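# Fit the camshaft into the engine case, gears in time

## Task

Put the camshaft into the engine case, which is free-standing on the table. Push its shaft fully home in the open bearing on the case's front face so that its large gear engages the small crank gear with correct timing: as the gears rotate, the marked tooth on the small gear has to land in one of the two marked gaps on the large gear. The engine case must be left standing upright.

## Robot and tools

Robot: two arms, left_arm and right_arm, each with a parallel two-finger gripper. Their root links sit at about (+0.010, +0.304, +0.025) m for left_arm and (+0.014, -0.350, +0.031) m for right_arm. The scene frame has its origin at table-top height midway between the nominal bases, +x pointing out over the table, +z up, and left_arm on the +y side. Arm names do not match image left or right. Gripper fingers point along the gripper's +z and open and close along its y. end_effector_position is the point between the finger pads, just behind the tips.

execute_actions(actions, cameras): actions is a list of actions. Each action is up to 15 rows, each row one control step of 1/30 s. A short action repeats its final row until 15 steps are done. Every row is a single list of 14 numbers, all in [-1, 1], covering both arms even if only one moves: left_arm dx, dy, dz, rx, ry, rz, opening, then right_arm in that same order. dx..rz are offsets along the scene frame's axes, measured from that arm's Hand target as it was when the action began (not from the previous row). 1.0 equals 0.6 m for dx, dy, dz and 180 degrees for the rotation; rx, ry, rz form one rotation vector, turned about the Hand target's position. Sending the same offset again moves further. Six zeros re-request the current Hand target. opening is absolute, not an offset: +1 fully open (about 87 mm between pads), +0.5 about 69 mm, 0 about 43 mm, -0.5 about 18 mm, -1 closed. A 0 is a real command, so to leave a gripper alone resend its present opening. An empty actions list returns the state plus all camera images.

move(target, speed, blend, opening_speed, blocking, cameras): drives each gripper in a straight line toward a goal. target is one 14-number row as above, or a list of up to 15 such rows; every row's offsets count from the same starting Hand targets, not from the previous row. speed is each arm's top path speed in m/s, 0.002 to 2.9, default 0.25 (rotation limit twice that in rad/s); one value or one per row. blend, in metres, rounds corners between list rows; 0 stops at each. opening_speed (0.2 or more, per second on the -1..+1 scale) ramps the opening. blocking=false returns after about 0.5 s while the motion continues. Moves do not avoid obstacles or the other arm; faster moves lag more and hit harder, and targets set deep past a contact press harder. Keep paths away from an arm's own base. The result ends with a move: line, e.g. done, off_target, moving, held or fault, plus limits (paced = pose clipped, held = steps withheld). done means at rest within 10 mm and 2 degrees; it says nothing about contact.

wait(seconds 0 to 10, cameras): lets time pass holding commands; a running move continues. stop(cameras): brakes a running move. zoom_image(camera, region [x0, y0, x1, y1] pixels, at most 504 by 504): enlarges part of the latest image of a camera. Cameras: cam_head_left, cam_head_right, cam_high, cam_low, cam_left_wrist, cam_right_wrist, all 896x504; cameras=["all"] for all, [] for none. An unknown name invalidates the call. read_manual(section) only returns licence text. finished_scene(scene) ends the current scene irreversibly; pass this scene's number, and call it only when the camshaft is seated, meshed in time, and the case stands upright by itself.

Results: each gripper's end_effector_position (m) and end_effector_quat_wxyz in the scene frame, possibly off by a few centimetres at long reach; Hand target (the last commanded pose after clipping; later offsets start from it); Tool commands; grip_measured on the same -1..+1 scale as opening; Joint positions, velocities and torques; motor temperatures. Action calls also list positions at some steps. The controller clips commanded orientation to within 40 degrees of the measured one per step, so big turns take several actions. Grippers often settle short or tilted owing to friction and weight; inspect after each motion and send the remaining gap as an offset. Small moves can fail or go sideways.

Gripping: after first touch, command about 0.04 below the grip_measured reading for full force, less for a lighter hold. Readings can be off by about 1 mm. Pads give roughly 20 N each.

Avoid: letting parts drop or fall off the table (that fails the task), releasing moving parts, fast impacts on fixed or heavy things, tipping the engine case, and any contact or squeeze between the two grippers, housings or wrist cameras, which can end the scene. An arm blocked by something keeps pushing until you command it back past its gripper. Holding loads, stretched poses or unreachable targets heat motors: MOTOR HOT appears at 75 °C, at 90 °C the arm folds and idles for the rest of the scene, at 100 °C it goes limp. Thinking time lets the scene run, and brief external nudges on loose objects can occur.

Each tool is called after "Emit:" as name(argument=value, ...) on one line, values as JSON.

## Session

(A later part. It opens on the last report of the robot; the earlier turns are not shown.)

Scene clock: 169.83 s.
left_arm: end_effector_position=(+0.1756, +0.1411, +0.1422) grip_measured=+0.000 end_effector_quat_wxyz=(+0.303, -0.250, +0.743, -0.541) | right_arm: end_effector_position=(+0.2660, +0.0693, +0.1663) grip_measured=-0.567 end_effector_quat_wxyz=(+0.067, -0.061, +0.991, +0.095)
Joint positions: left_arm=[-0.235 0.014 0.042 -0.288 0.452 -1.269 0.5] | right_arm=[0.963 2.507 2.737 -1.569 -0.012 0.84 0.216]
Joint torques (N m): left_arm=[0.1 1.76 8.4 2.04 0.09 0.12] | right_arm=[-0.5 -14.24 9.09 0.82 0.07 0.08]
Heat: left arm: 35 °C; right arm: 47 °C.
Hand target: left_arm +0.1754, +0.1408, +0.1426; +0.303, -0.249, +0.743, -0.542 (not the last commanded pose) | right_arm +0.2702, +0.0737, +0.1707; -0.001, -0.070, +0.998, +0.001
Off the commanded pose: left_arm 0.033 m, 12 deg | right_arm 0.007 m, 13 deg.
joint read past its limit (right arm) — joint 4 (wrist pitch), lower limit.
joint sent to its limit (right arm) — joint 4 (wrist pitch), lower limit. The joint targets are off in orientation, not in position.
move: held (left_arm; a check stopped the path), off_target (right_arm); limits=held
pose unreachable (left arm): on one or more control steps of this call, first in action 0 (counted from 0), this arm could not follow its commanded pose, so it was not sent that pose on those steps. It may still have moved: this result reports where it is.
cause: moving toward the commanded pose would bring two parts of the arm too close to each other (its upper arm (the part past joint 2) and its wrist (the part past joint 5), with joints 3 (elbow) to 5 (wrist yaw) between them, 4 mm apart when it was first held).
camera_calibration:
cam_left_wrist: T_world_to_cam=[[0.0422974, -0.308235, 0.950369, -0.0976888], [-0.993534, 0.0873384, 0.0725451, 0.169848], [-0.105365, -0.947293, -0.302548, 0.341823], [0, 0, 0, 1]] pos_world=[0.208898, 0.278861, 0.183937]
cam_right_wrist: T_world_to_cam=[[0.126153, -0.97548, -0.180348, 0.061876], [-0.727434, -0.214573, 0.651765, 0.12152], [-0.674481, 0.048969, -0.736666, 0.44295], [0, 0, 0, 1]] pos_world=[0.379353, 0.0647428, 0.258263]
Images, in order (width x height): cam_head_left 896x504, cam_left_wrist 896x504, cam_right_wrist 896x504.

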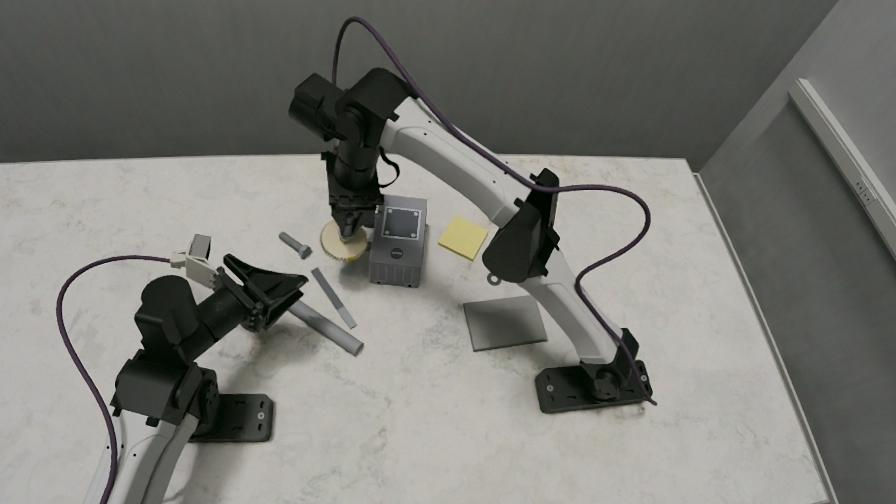

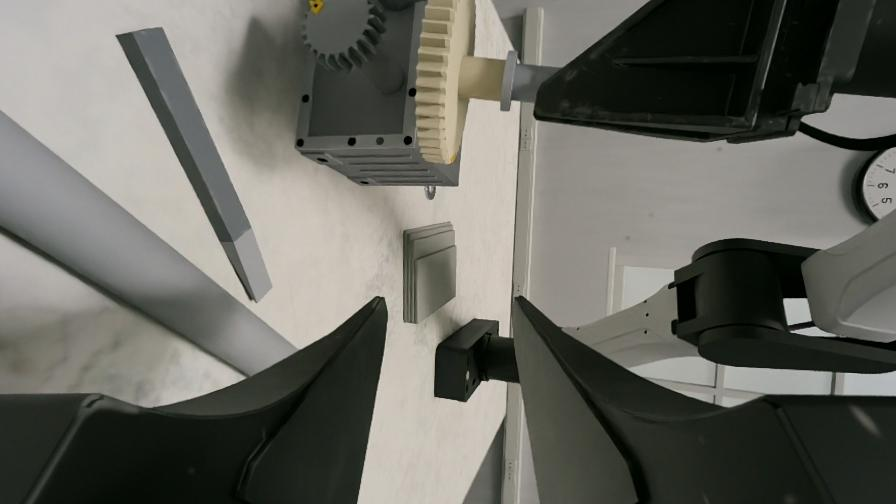

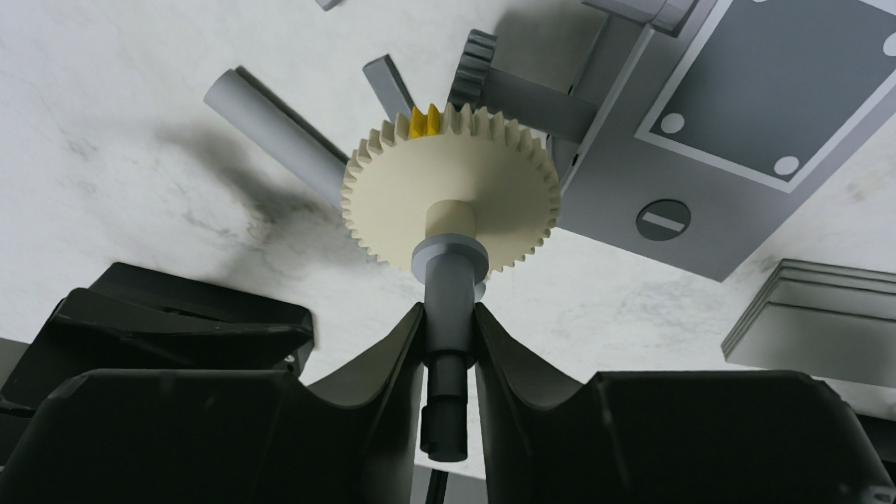

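Emit:
move(target=[[0.124,0.099,0.096,-0.029,-0.057,0.011,0,0,0,0,0,0,0,-1],[0.208,0.04,-0.041,-0.029,-0.057,0.011,0,0,0,0,0,0,0,-1]], speed=0.2, cameras=["cam_left_wrist","cam_right_wrist","cam_head_left"])

Scene clock: 184.63 s.
left_arm: end_effector_position=(+0.2947, +0.1647, +0.1062) grip_measured=+0.000 end_effector_quat_wxyz=(+0.329, -0.244, +0.709, -0.574) | right_arm: end_effector_position=(+0.2660, +0.0693, +0.1663) grip_measured=-0.567 end_effector_quat_wxyz=(+0.067, -0.061, +0.991, +0.095)
Joint positions: left_arm=[0.067 1.765 0.104 1.492 0.743 -1.267 0.5] | right_arm=[0.963 2.507 2.737 -1.569 -0.012 0.84 0.216]
Joint torques (N m): left_arm=[-0.5 -3.47 3.66 2.84 -0.1 0.12] | right_arm=[-0.47 -14.24 9.09 0.81 0.05 0.06]
Heat: left arm: 35 °C; right arm: 49 °C.
Hand target: left_arm +0.3003, +0.1648, +0.1181; +0.366, -0.226, +0.683, -0.590 | right_arm +0.2702, +0.0737, +0.1707; -0.001, -0.070, +0.998, +0.001
Off the commanded pose: left_arm 0.013 m, 6 deg | right_arm 0.007 m, 13 deg.
joint read past its limit (right arm) — joint 4 (wrist pitch), lower limit.
joint sent to its limit (left arm) — joint 4 (wrist pitch), upper limit. The joint targets still meet the commanded pose.
joint sent to its limit (right arm) — joint 4 (wrist pitch), lower limit. The joint targets are off in orientation, not in position.
move: off_target (left_arm, right_arm)
camera_calibration:
cam_left_wrist: T_world_to_cam=[[-0.0322143, -0.240464, 0.970123, -0.0524955], [-0.997257, 0.072443, -0.015159, 0.30154], [-0.0666335, -0.967951, -0.242138, 0.351515], [0, 0, 0, 1]] pos_world=[0.322445, 0.305782, 0.140613]
cam_right_wrist: T_world_to_cam=[[0.126153, -0.97548, -0.180348, 0.061876], [-0.727434, -0.214573, 0.651765, 0.12152], [-0.674481, 0.048969, -0.736666, 0.44295], [0, 0, 0, 1]] pos_world=[0.379353, 0.0647428, 0.258263]
Images, in order (width x height): cam_head_left 896x504, cam_left_wrist 896x504, cam_right_wrist 896x504.

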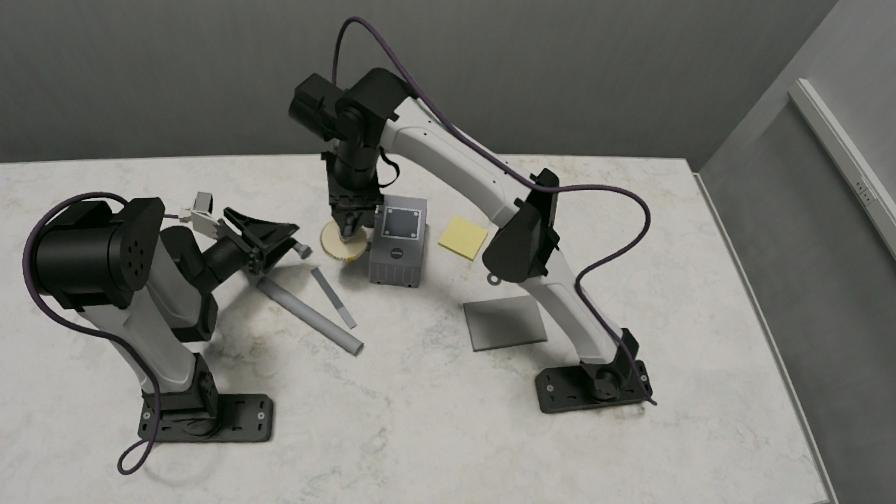

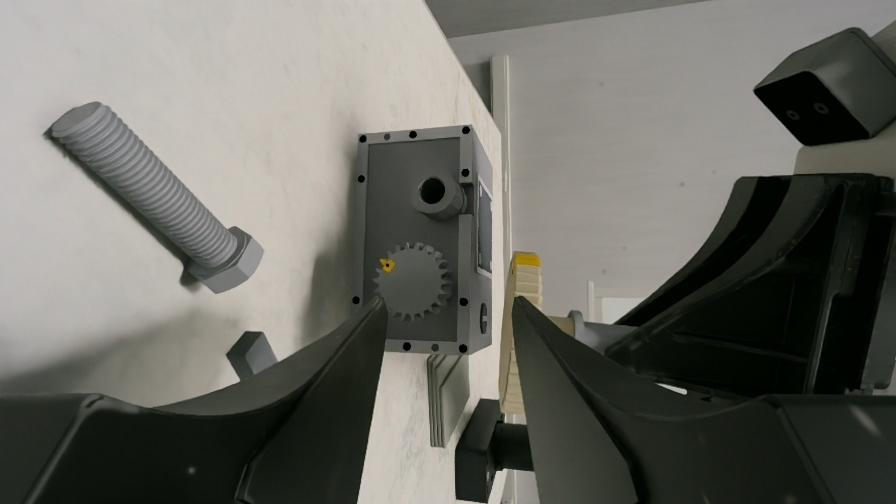

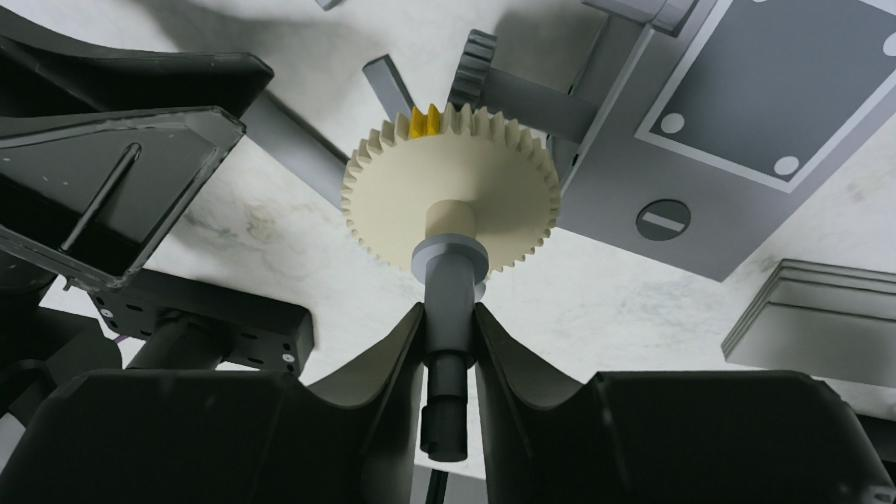

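Emit:
move(target=[-0.03,-0.04,0.05,0,0,0,0,0,0,0,0,0,0,-1], speed=0.15, cameras=["cam_left_wrist","cam_right_wrist"])

Scene clock: 192.90 s.
left_arm: end_effector_position=(+0.2831, +0.1402, +0.1481) grip_measured=+0.000 end_effector_quat_wxyz=(+0.363, -0.221, +0.684, -0.593) | right_arm: end_effector_position=(+0.2660, +0.0693, +0.1663) grip_measured=-0.567 end_effector_quat_wxyz=(+0.067, -0.061, +0.991, +0.095)
Joint positions: left_arm=[-0.077 1.504 0.065 1.397 0.597 -1.31 0.5] | right_arm=[0.963 2.507 2.737 -1.569 -0.012 0.84 0.216]
Joint torques (N m): left_arm=[-0.47 -4.44 3.93 1.93 -0.15 0.12] | right_arm=[-0.51 -14.27 9.18 0.82 0.07 0.09]
Heat: left arm: 35 °C; right arm: 49 °C.
Hand target: left_arm +0.2821, +0.1407, +0.1481; +0.366, -0.226, +0.683, -0.590 | right_arm +0.2702, +0.0737, +0.1707; -0.001, -0.070, +0.998, +0.001
Off the commanded pose: left_arm 0.001 m, 1 deg | right_arm 0.007 m, 13 deg.
joint read past its limit (right arm) — joint 4 (wrist pitch), lower limit.
joint sent to its limit (right arm) — joint 4 (wrist pitch), lower limit. The joint targets are off in orientation, not in position.
move: off_target (right_arm)
camera_calibration:
cam_left_wrist: T_world_to_cam=[[-0.127918, -0.219871, 0.967106, -0.0746712], [-0.991049, 0.0658871, -0.116106, 0.306514], [-0.0381915, -0.973301, -0.226331, 0.327545], [0, 0, 0, 1]] pos_world=[0.306728, 0.282186, 0.181937]
cam_right_wrist: T_world_to_cam=[[0.126153, -0.97548, -0.180348, 0.061876], [-0.727434, -0.214573, 0.651765, 0.12152], [-0.674481, 0.048969, -0.736666, 0.44295], [0, 0, 0, 1]] pos_world=[0.379353, 0.0647428, 0.258263]
Images, in order (width x height): cam_left_wrist 896x504, cam_right_wrist 896x504.

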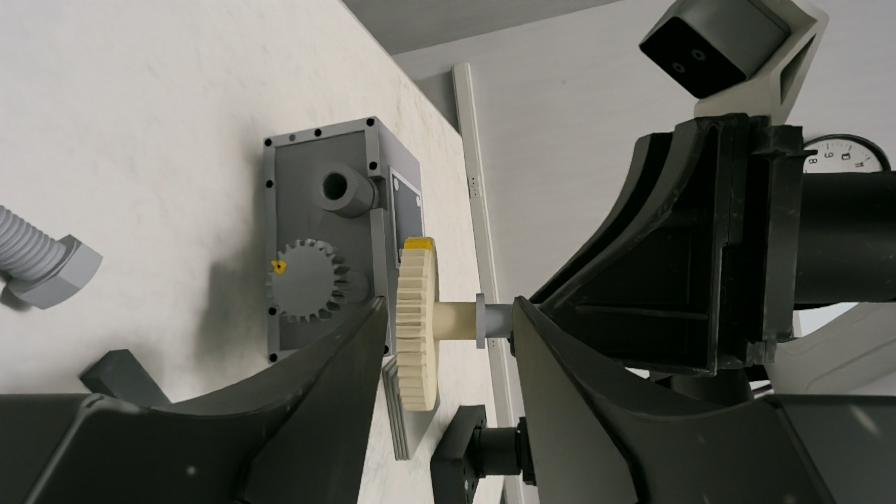

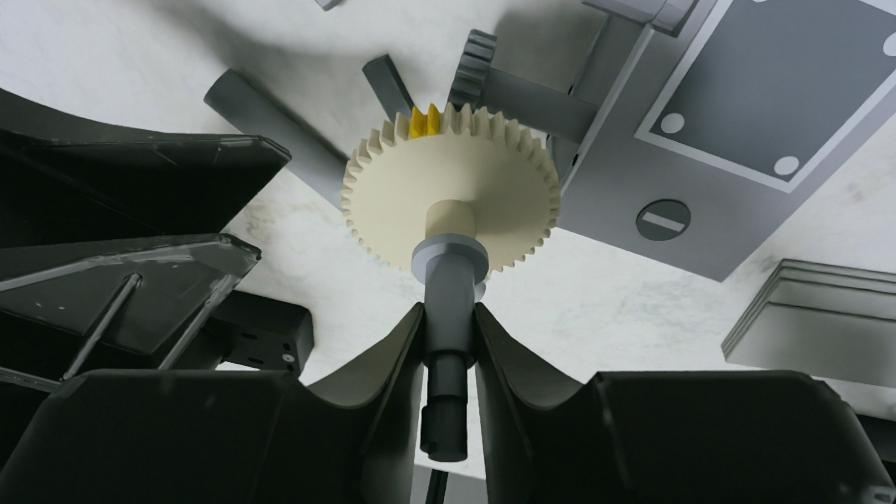

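Emit:
move(target=[-0.028,-0.034,-0.018,0,0,0,0,0,0,0,0,0,0,-1], speed=0.12, cameras=["cam_left_wrist","cam_right_wrist"])

Scene clock: 197.90 s.
left_arm: end_effector_position=(+0.2651, +0.1194, +0.1312) grip_measured=+0.000 end_effector_quat_wxyz=(+0.351, -0.229, +0.695, -0.585) | right_arm: end_effector_position=(+0.2660, +0.0693, +0.1663) grip_measured=-0.567 end_effector_quat_wxyz=(+0.067, -0.061, +0.991, +0.095)
Joint positions: left_arm=[-0.223 1.562 0.006 1.478 0.452 -1.315 0.5] | right_arm=[0.963 2.507 2.737 -1.569 -0.012 0.84 0.216]
Joint torques (N m): left_arm=[-0.5 -2.44 3.15 2.6 -0.12 0.11] | right_arm=[-0.54 -14.23 9.18 0.8 0.05 0.09]
Heat: left arm: 35 °C; right arm: 50 °C.
Hand target: left_arm +0.2653, +0.1203, +0.1372; +0.366, -0.226, +0.683, -0.590 | right_arm +0.2702, +0.0737, +0.1707; -0.001, -0.070, +0.998, +0.001
Off the commanded pose: left_arm 0.006 m, 2 deg | right_arm 0.007 m, 13 deg.
joint read past its limit (right arm) — joint 4 (wrist pitch), lower limit.
joint sent to its limit (right arm) — joint 4 (wrist pitch), lower limit. The joint targets are off in orientation, not in position.
move: off_target (right_arm)
camera_calibration:
cam_left_wrist: T_world_to_cam=[[-0.0920195, -0.230796, 0.968641, -0.0737185], [-0.994581, 0.068574, -0.0781447, 0.28373], [-0.0483881, -0.970583, -0.235856, 0.306368], [0, 0, 0, 1]] pos_world=[0.290234, 0.260885, 0.165837]
cam_right_wrist: T_world_to_cam=[[0.126153, -0.97548, -0.180348, 0.061876], [-0.727434, -0.214573, 0.651765, 0.12152], [-0.674481, 0.048969, -0.736666, 0.44295], [0, 0, 0, 1]] pos_world=[0.379353, 0.0647428, 0.258263]
Images, in order (width x height): cam_left_wrist 896x504, cam_right_wrist 896x504.

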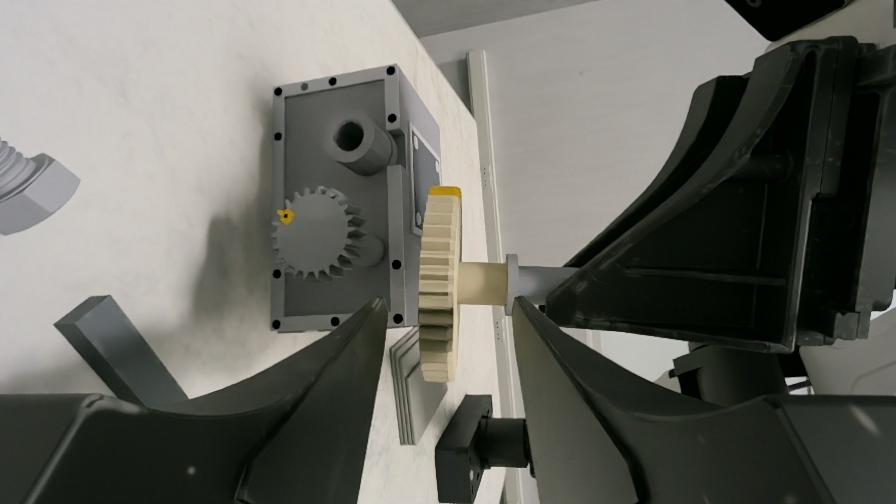

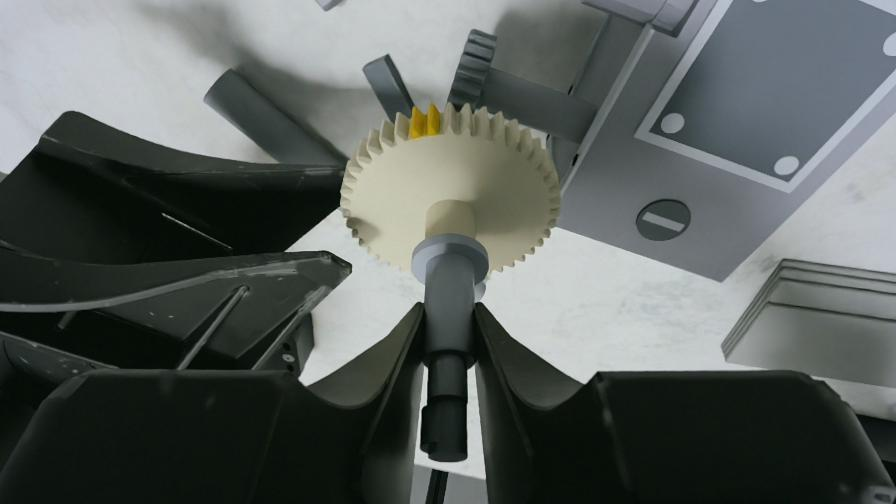

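Emit:
move(target=[0.023,-0.02,0.002,0,0,0,0,0,0,0,0,0,0,-1], speed=0.1, cameras=["cam_left_wrist","cam_right_wrist"])

Scene clock: 206.03 s.
left_arm: end_effector_position=(+0.2715, +0.1099, +0.1271) grip_measured=+0.000 end_effector_quat_wxyz=(+0.347, -0.232, +0.698, -0.581) | right_arm: end_effector_position=(+0.2660, +0.0693, +0.1663) grip_measured=-0.567 end_effector_quat_wxyz=(+0.067, -0.061, +0.991, +0.095)
Joint positions: left_arm=[-0.27 1.609 0.04 1.478 0.406 -1.318 0.5] | right_arm=[0.963 2.507 2.737 -1.569 -0.012 0.84 0.216]
Joint torques (N m): left_arm=[-0.5 -2.77 5.76 2.47 -0.13 0.11] | right_arm=[-0.49 -14.22 9.14 0.81 0.04 0.08]
Motor temperatures (°C): left_arm=[20 25 33 37 22 22 22] | right_arm=[22 50 36 26 19 22 21]
Heat: left arm: 37 °C; right arm: 50 °C.
Hand target: left_arm +0.2792, +0.1084, +0.1384; +0.366, -0.226, +0.683, -0.590 | right_arm +0.2702, +0.0737, +0.1707; -0.001, -0.070, +0.998, +0.001
Off the commanded pose: left_arm 0.014 m, 3 deg | right_arm 0.007 m, 13 deg.
joint read past its limit (right arm) — joint 4 (wrist pitch), lower limit.
joint sent to its limit (right arm) — joint 4 (wrist pitch), lower limit. The joint targets are off in orientation, not in position.
move: off_target (left_arm, right_arm)
camera_calibration:
cam_left_wrist: T_world_to_cam=[[-0.0787492, -0.235429, 0.968696, -0.0744316], [-0.995566, 0.0687253, -0.0642308, 0.288961], [-0.0514521, -0.969459, -0.239797, 0.297658], [0, 0, 0, 1]] pos_world=[0.297134, 0.251185, 0.162039]
cam_right_wrist: T_world_to_cam=[[0.126153, -0.97548, -0.180348, 0.061876], [-0.727434, -0.214573, 0.651765, 0.12152], [-0.674481, 0.048969, -0.736666, 0.44295], [0, 0, 0, 1]] pos_world=[0.379353, 0.0647428, 0.258263]
Images, in order (width x height): cam_left_wrist 896x504, cam_right_wrist 896x504.

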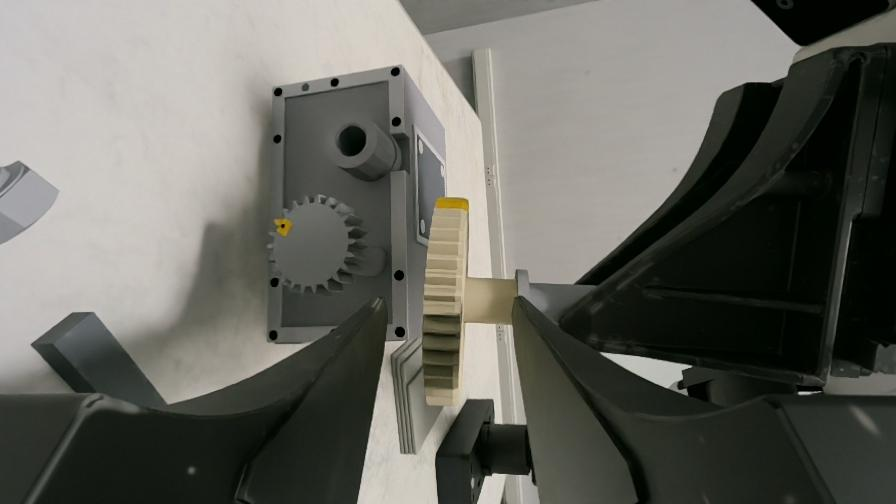

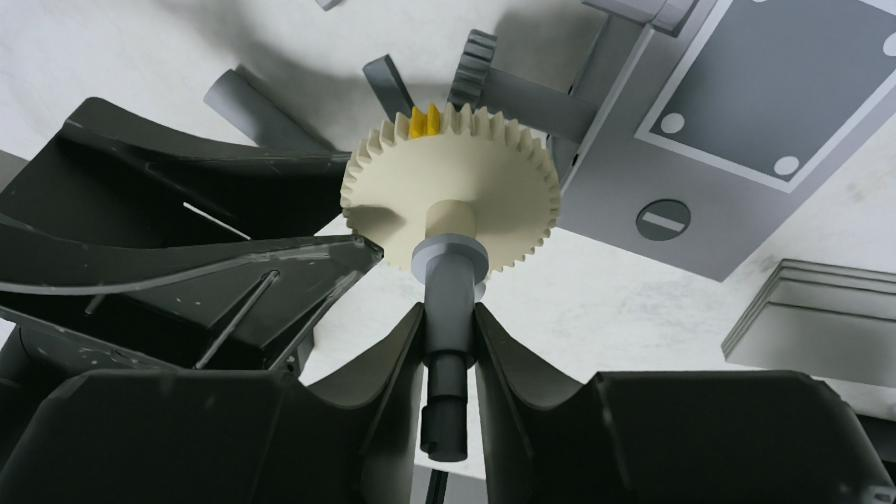

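Emit:
move(target=[[0.008,-0.007,0.002,0,0,0,0,0,0,0,0,0,0,-1],[0.008,-0.007,0.002,0,0,0,-0.8,0,0,0,0,0,0,-1]], speed=0.08, opening_speed=0.5, cameras=["cam_left_wrist","cam_right_wrist"])

Scene clock: 215.33 s.
left_arm: end_effector_position=(+0.2776, +0.1068, +0.1278) grip_measured=-0.614 end_effector_quat_wxyz=(+0.350, -0.235, +0.697, -0.580) | right_arm: end_effector_position=(+0.2671, +0.0692, +0.1677) grip_measured=-0.567 end_effector_quat_wxyz=(+0.069, -0.060, +0.991, +0.096)
Joint positions: left_arm=[-0.284 1.62 0.063 1.468 0.382 -1.319 0.193] | right_arm=[0.961 2.507 2.743 -1.57 -0.011 0.84 0.216]
Joint torques (N m): left_arm=[-0.53 -3.26 6.01 2.44 -0.06 0.13] | right_arm=[-0.34 -14.2 8.66 0.82 0.06 0.09]
Heat: left arm: 38 °C; right arm: 51 °C.
Hand target: left_arm +0.2840, +0.1042, +0.1396; +0.366, -0.226, +0.683, -0.590 | right_arm +0.2701, +0.0738, +0.1707; -0.001, -0.070, +0.998, +0.001
Off the commanded pose: left_arm 0.014 m, 3 deg | right_arm 0.006 m, 14 deg.
joint read past its limit (right arm) — joint 4 (wrist pitch), lower limit.
joint sent to its limit (right arm) — joint 4 (wrist pitch), lower limit. The joint targets are off in orientation, not in position.
move: off_target (left_arm, right_arm); target 2's new opening was sent with left_arm's hand 0.011 m and 2 deg from that target
camera_calibration:
cam_left_wrist: T_world_to_cam=[[-0.0776122, -0.236918, 0.968425, -0.0754517], [-0.996083, 0.0597036, -0.0652228, 0.296423], [-0.042366, -0.969693, -0.240624, 0.292737], [0, 0, 0, 1]] pos_world=[0.301808, 0.248292, 0.162842]
cam_right_wrist: T_world_to_cam=[[0.124727, -0.975145, -0.183125, 0.0626261], [-0.72964, -0.215218, 0.649082, 0.12249], [-0.672361, 0.0526571, -0.738348, 0.444093], [0, 0, 0, 1]] pos_world=[0.380153, 0.064047, 0.259857]
Images, in order (width x height): cam_left_wrist 896x504, cam_right_wrist 896x504.

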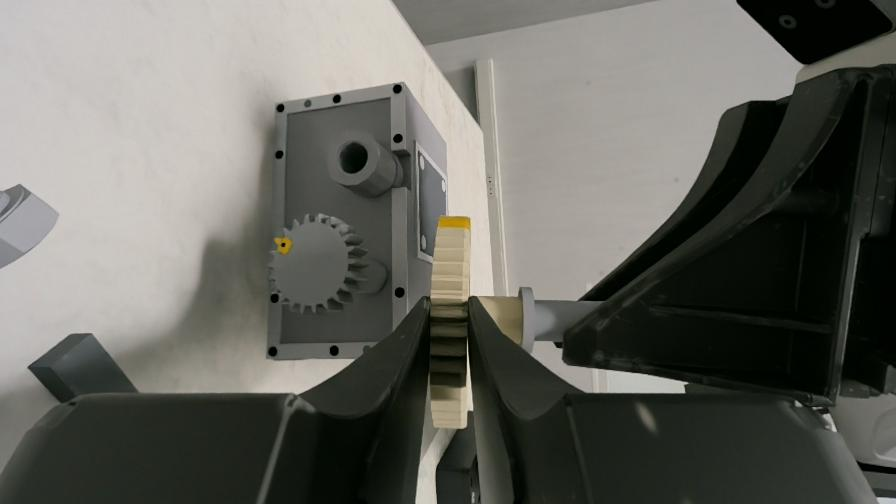

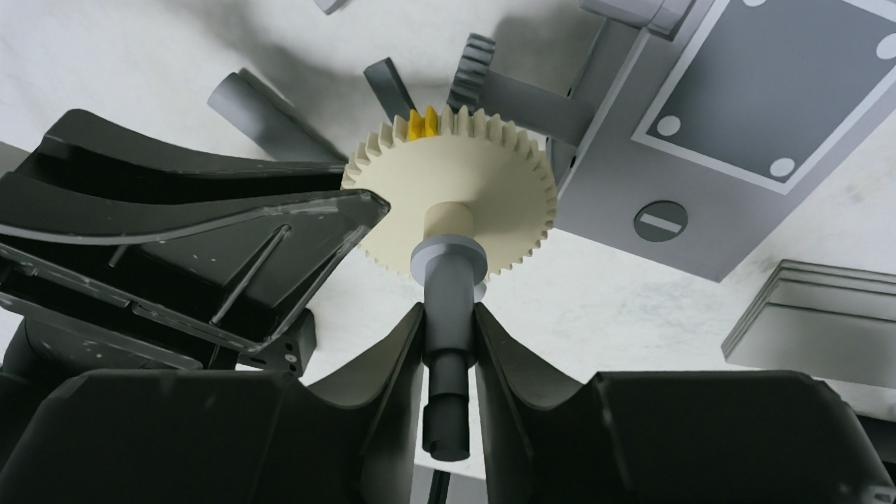

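Emit:
move(target=[[0,0,0,0,0,0,-0.8,-0.005,-0.007,-0.005,0,0,0,0.1],[0,0,0,0,0,0,-0.8,-0.02,-0.035,0.12,0,0,0,0.1],[0,0,0,0,0,0,-0.8,-0.04,-0.35,0.2,0,0,0,0.1]], speed=[0.1,0.1,0.3], cameras=["cam_left_wrist","cam_head_left","cam_right_wrist"])

Scene clock: 227.77 s.
left_arm: end_effector_position=(+0.2775, +0.1069, +0.1267) grip_measured=-0.620 end_effector_quat_wxyz=(+0.349, -0.236, +0.699, -0.578) | right_arm: end_effector_position=(+0.2483, -0.1341, +0.2871) grip_measured=+0.100 end_effector_quat_wxyz=(+0.113, -0.054, +0.987, +0.100)
Joint positions: left_arm=[-0.284 1.62 0.063 1.463 0.382 -1.319 0.19] | right_arm=[0.656 1.726 2.027 -1.57 -0.038 0.552 0.55]
Joint torques (N m): left_arm=[-0.53 -3.26 5.89 2.49 -0.06 0.1] | right_arm=[0.14 -10.03 5.07 0.94 0.13 -0.11]
Heat: left arm: 38 °C; right arm: 52 °C.
Hand target: left_arm +0.2840, +0.1042, +0.1396; +0.366, -0.226, +0.683, -0.590 | right_arm +0.2461, -0.1362, +0.2908; -0.001, -0.070, +0.998, +0.001
Off the commanded pose: left_arm 0.015 m, 3 deg | right_arm 0.005 m, 17 deg.
joint read past its limit (right arm) — joint 4 (wrist pitch), lower limit.
joint sent to its limit (right arm) — joint 4 (wrist pitch), lower limit. The joint targets are off in orientation, not in position.
move: off_target (left_arm, right_arm)
camera_calibration:
cam_left_wrist: T_world_to_cam=[[-0.0738094, -0.238908, 0.968233, -0.075278], [-0.996346, 0.0595122, -0.061268, 0.295851], [-0.0429843, -0.969217, -0.242428, 0.293003], [0, 0, 0, 1]] pos_world=[0.301808, 0.248392, 0.162045]
cam_right_wrist: T_world_to_cam=[[0.121139, -0.974664, -0.188028, -0.109011], [-0.786837, -0.209766, 0.580419, 0.0221991], [-0.605156, 0.0776356, -0.792313, 0.532542], [0, 0, 0, 1]] pos_world=[0.352943, -0.142936, 0.388558]
Images, in order (width x height): cam_head_left 896x504, cam_left_wrist 896x504, cam_right_wrist 896x504.

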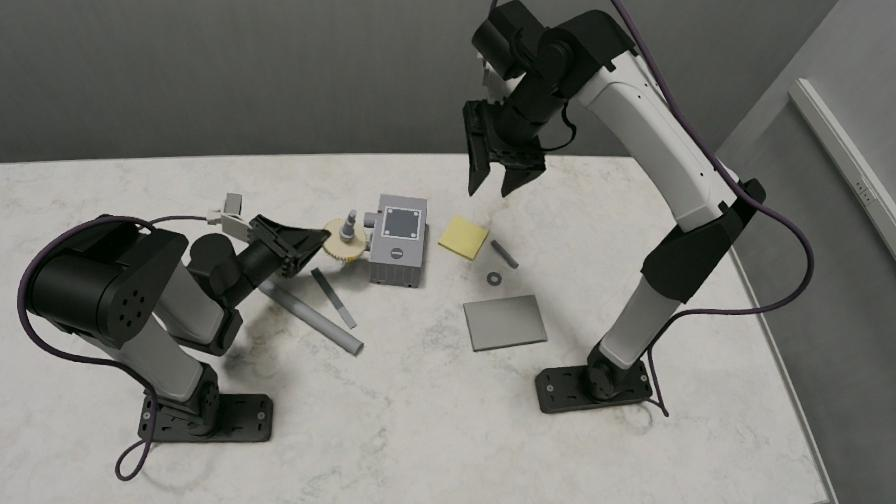

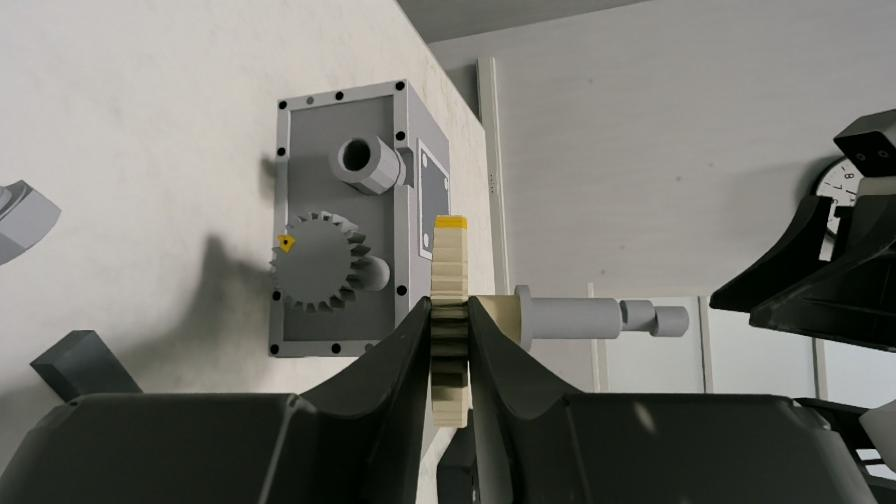

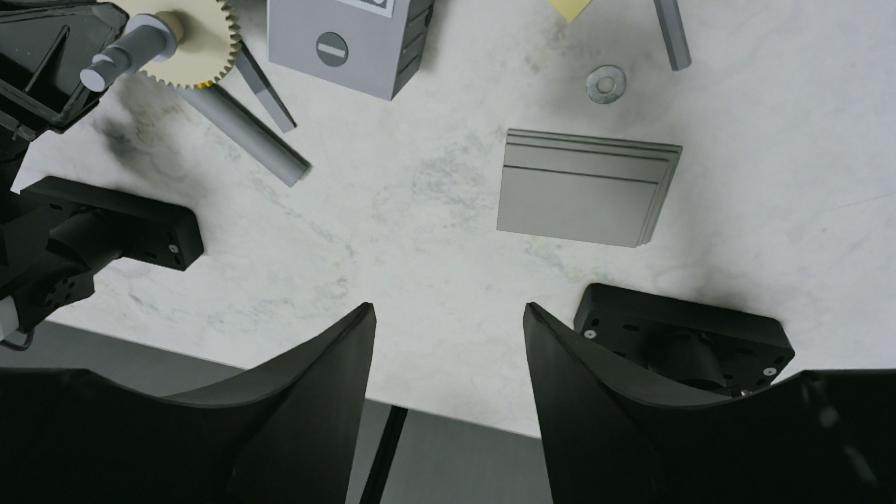

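Emit:
move(target=[[0.0,0.05,0.12,0,0,0,-0.8,0,0,0,0,0,0,0.1],[0.027,0.16,0.10,0.435,0.013,0.009,-0.8,0,0,0,0,0,0,0.1]], speed=0.2, cameras=["cam_left_wrist","cam_head_left","cam_high"])

Scene clock: 243.80 s.
left_arm: end_effector_position=(+0.2896, +0.2031, +0.1806) grip_measured=-0.620 end_effector_quat_wxyz=(+0.396, +0.040, +0.917, -0.016) | right_arm: end_effector_position=(+0.2483, -0.1342, +0.2871) grip_measured=+0.100 end_effector_quat_wxyz=(+0.113, -0.054, +0.987, +0.100)
Joint positions: left_arm=[-0.437 1.096 0.898 -0.596 -0.28 -0.271 0.19] | right_arm=[0.656 1.726 2.027 -1.57 -0.038 0.551 0.55]
Joint torques (N m): left_arm=[-0.35 -2.63 12.41 1.82 -0.29 0.11] | right_arm=[0.14 -9.98 5.07 0.95 0.15 -0.13]
Heat: left arm: 38 °C; right arm: 48 °C.
Hand target: left_arm +0.3001, +0.2001, +0.1996; +0.421, +0.036, +0.906, -0.017 | right_arm +0.2461, -0.1362, +0.2908; -0.001, -0.070, +0.998, +0.001
Off the commanded pose: left_arm 0.022 m, 3 deg | right_arm 0.005 m, 18 deg.
joint read past its limit (right arm) — joint 4 (wrist pitch), lower limit.
joint sent to its limit (right arm) — joint 4 (wrist pitch), lower limit. The joint targets are off in orientation, not in position.
move: off_target (left_arm, right_arm)
camera_calibration:
cam_left_wrist: T_world_to_cam=[[-0.0863267, -0.996021, -0.0221517, 0.232785], [-0.991893, 0.0838453, 0.0954861, 0.27096], [-0.0932488, 0.0302151, -0.995184, 0.347382], [0, 0, 0, 1]] pos_world=[0.321252, 0.198644, 0.324993]
Images, in order (width x height): cam_head_left 896x504, cam_high 896x504, cam_left_wrist 896x504.

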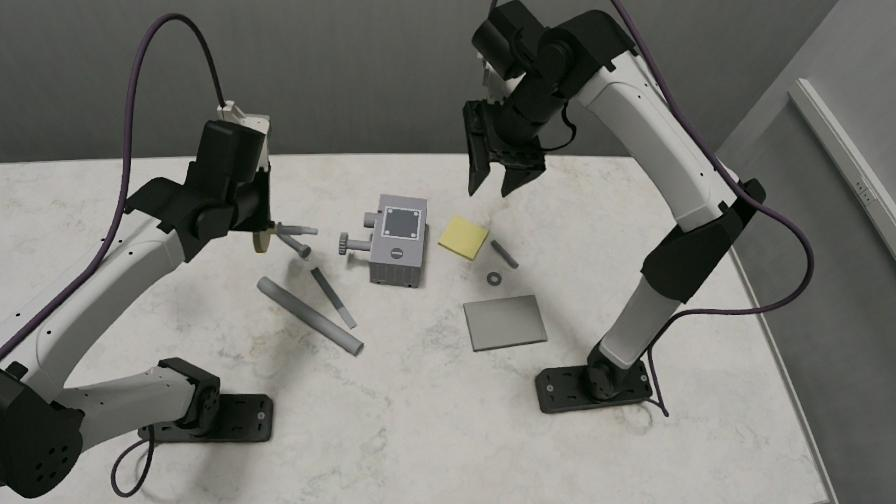

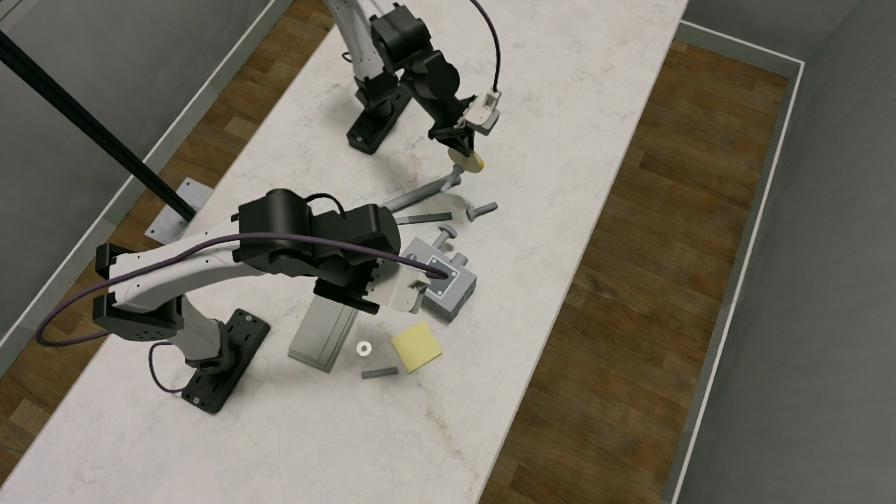

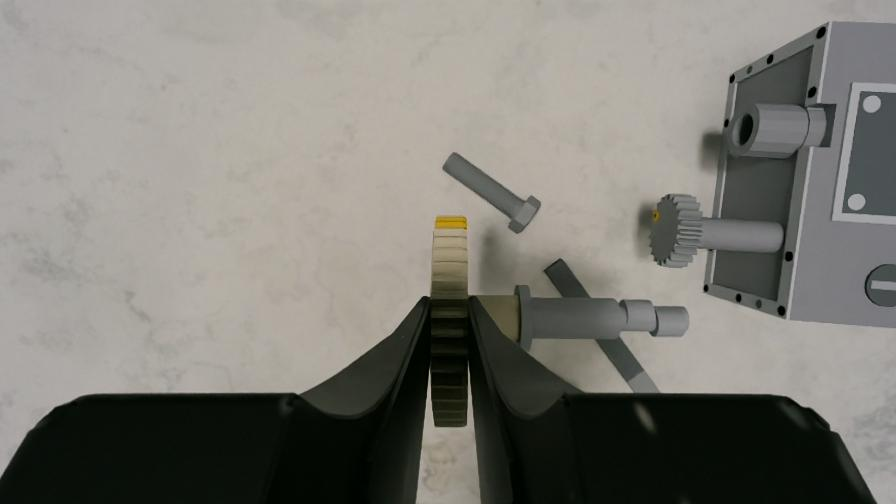

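Emit:
move(target=[0.078,-0.118,-0.165,0,0,0,-0.8,0,0,0,0,0,0,0.1], speed=0.15, cameras=["cam_left_wrist","cam_high"])

Emit:
zoom_image(camera="cam_left_wrist", region=[400, 80, 896, 440])

Scene clock: 281.97 s.
left_arm: end_effector_position=(+0.3410, +0.1398, +0.0965) grip_measured=-0.620 end_effector_quat_wxyz=(+0.402, +0.042, +0.915, +0.000) | right_arm: end_effector_position=(+0.2483, -0.1342, +0.2871) grip_measured=+0.100 end_effector_quat_wxyz=(+0.113, -0.054, +0.987, +0.100)
Joint positions: left_arm=[-0.576 1.496 0.843 -0.175 -0.406 -0.36 0.19] | right_arm=[0.656 1.726 2.027 -1.57 -0.038 0.551 0.55]
Joint torques (N m): left_arm=[-1.03 -5.35 7.13 2.25 -0.13 -0.09] | right_arm=[0.21 -10 5.01 0.95 0.15 -0.13]
Motor temperatures (°C): left_arm=[20 25 46 36 22 22 23] | right_arm=[22 44 31 25 19 22 20]
Heat: left arm: 46 °C; right arm: 44 °C.
Hand target: left_arm +0.3470, +0.1294, +0.1006; +0.421, +0.036, +0.906, -0.017 | right_arm +0.2461, -0.1362, +0.2908; -0.001, -0.070, +0.998, +0.001
Off the commanded pose: left_arm 0.013 m, 3 deg | right_arm 0.005 m, 18 deg.
joint read past its limit (right arm) — joint 4 (wrist pitch), lower limit.
joint sent to its limit (right arm) — joint 4 (wrist pitch), lower limit. The joint targets are off in orientation, not in position.
move: off_target (left_arm, right_arm)
camera_calibration:
cam_left_wrist: T_world_to_cam=[[-0.0769242, -0.995561, -0.0542305, 0.172081], [-0.993772, 0.0721606, 0.0849129, 0.338579], [-0.0806227, 0.0604246, -0.994911, 0.26177], [0, 0, 0, 1]] pos_world=[0.370812, 0.131068, 0.24102]
Images, in order (width x height): cam_high 896x504, cam_left_wrist 896x504.

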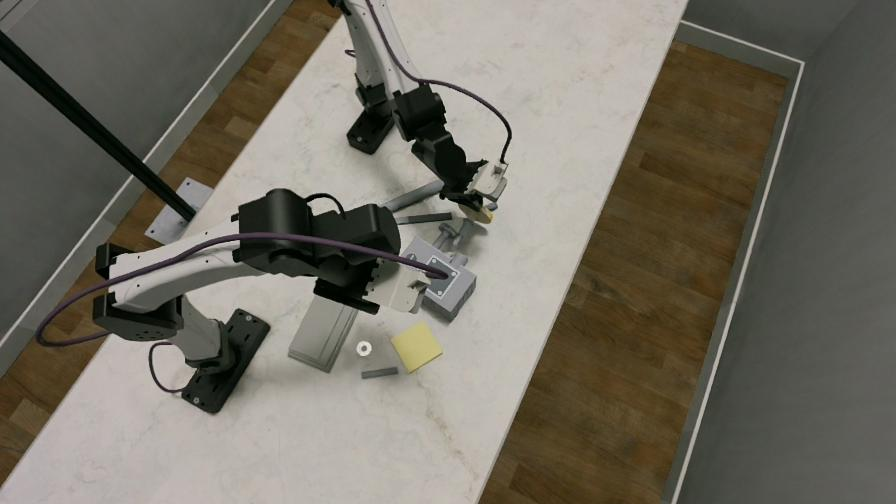

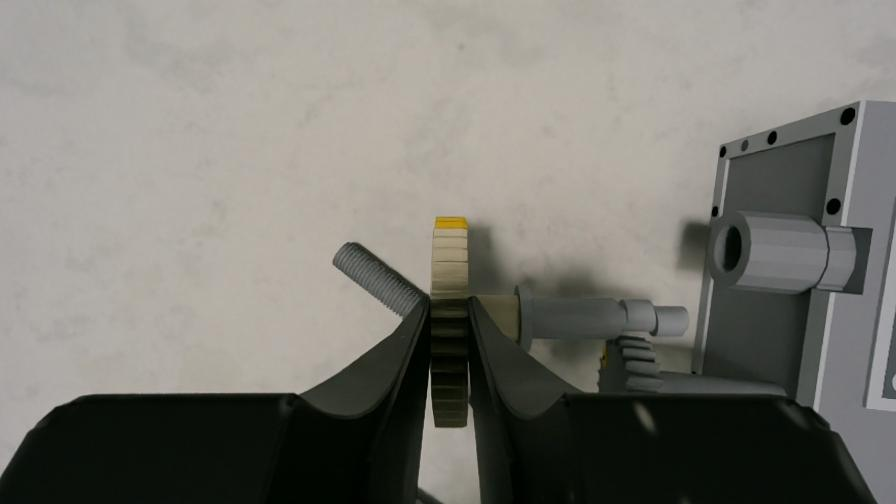

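Scaled by 1.016.

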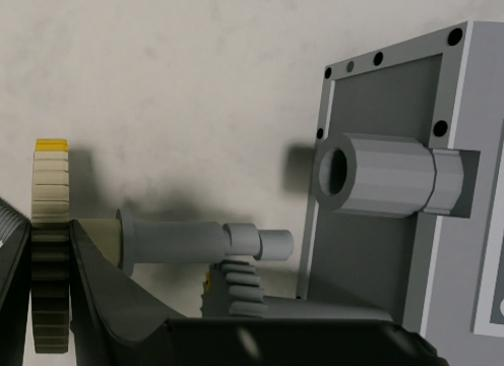

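Emit:
execute_actions(actions=[], cameras=["cam_low","cam_left_wrist"])

Emit:
zoom_image(camera="cam_low", region=[490, 200, 630, 290])

Emit:
zoom_image(camera="cam_left_wrist", region=[500, 180, 800, 400])

Scene clock: 291.13 s.
left_arm: end_effector_position=(+0.3411, +0.1398, +0.0966) grip_measured=-0.620 end_effector_quat_wxyz=(+0.402, +0.042, +0.915, +0.000) | right_arm: end_effector_position=(+0.2483, -0.1342, +0.2871) grip_measured=+0.100 end_effector_quat_wxyz=(+0.113, -0.054, +0.987, +0.100)
Joint positions: left_arm=[-0.576 1.496 0.843 -0.175 -0.406 -0.36 0.19] | right_arm=[0.656 1.726 2.027 -1.57 -0.038 0.551 0.55]
Joint velocities: within noise
Joint torques (N m): left_arm=[-1.1 -5.39 7.09 2.25 -0.15 -0.09] | right_arm=[0.16 -10.02 5.01 0.94 0.16 -0.12]
Motor temperatures (°C): left_arm=[20 25 43 36 22 22 23] | right_arm=[22 44 31 25 19 22 20]
Heat: left arm: 43 °C; right arm: 44 °C.
Hand target: left_arm +0.3470, +0.1293, +0.1006; +0.421, +0.036, +0.906, -0.017 | right_arm +0.2461, -0.1362, +0.2908; -0.001, -0.070, +0.998, +0.001
Tool commands: left_gripper/opening=-0.8 right_gripper/opening=+0.1
Off the commanded pose: left_arm 0.013 m, 3 deg | right_arm 0.005 m, 18 deg.
joint read past its limit (right arm) — joint 4 (wrist pitch), lower limit.
camera_calibration:
cam_left_wrist: T_world_to_cam=[[-0.0768981, -0.995573, -0.0540508, 0.172043], [-0.993799, 0.0721683, 0.0845947, 0.338754], [-0.0803194, 0.0602208, -0.994948, 0.261801], [0, 0, 0, 1]] pos_world=[0.370911, 0.131068, 0.241121]
Images, in order (width x height): cam_low 896x504, cam_left_wrist 896x504.

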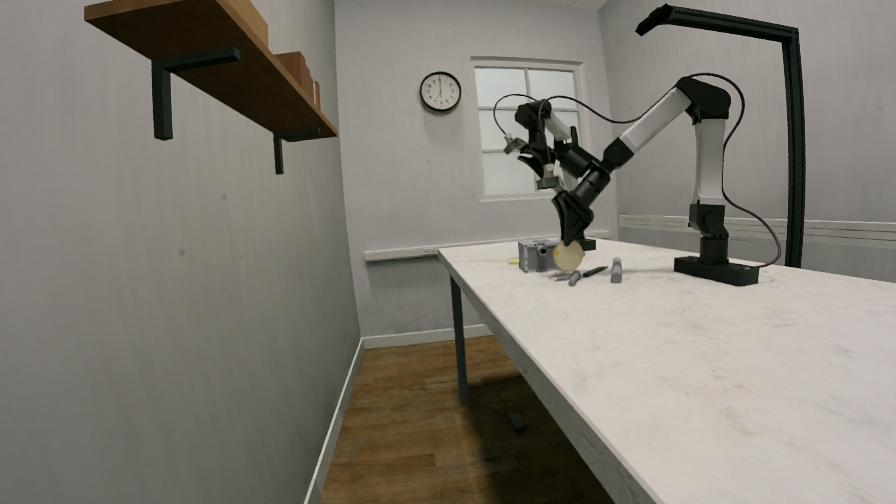

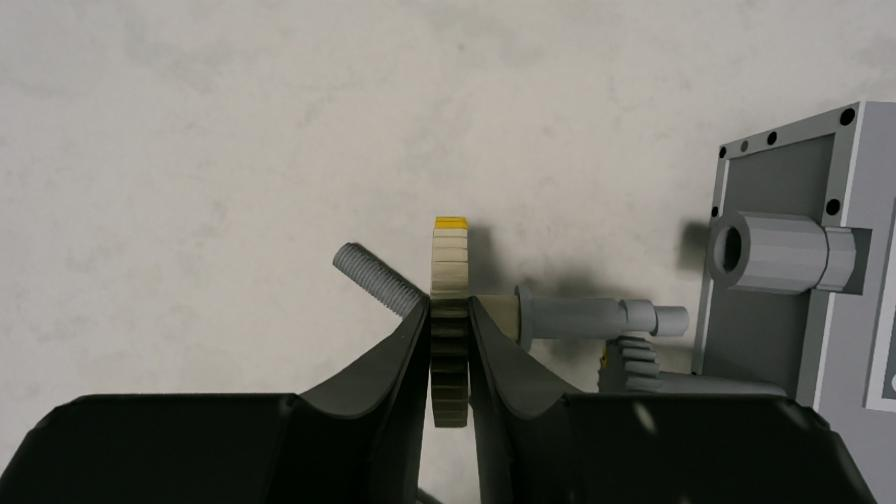

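Scaled by 3.600.

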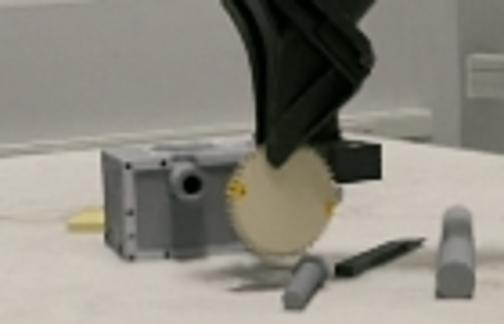

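Scaled by 1.680.

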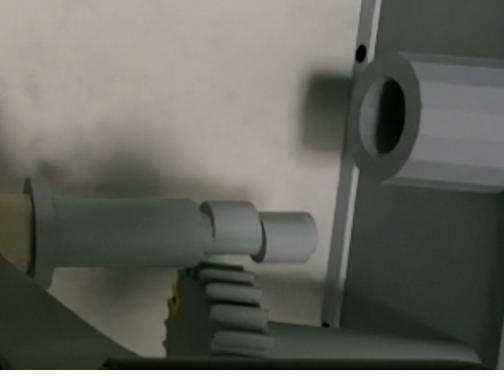

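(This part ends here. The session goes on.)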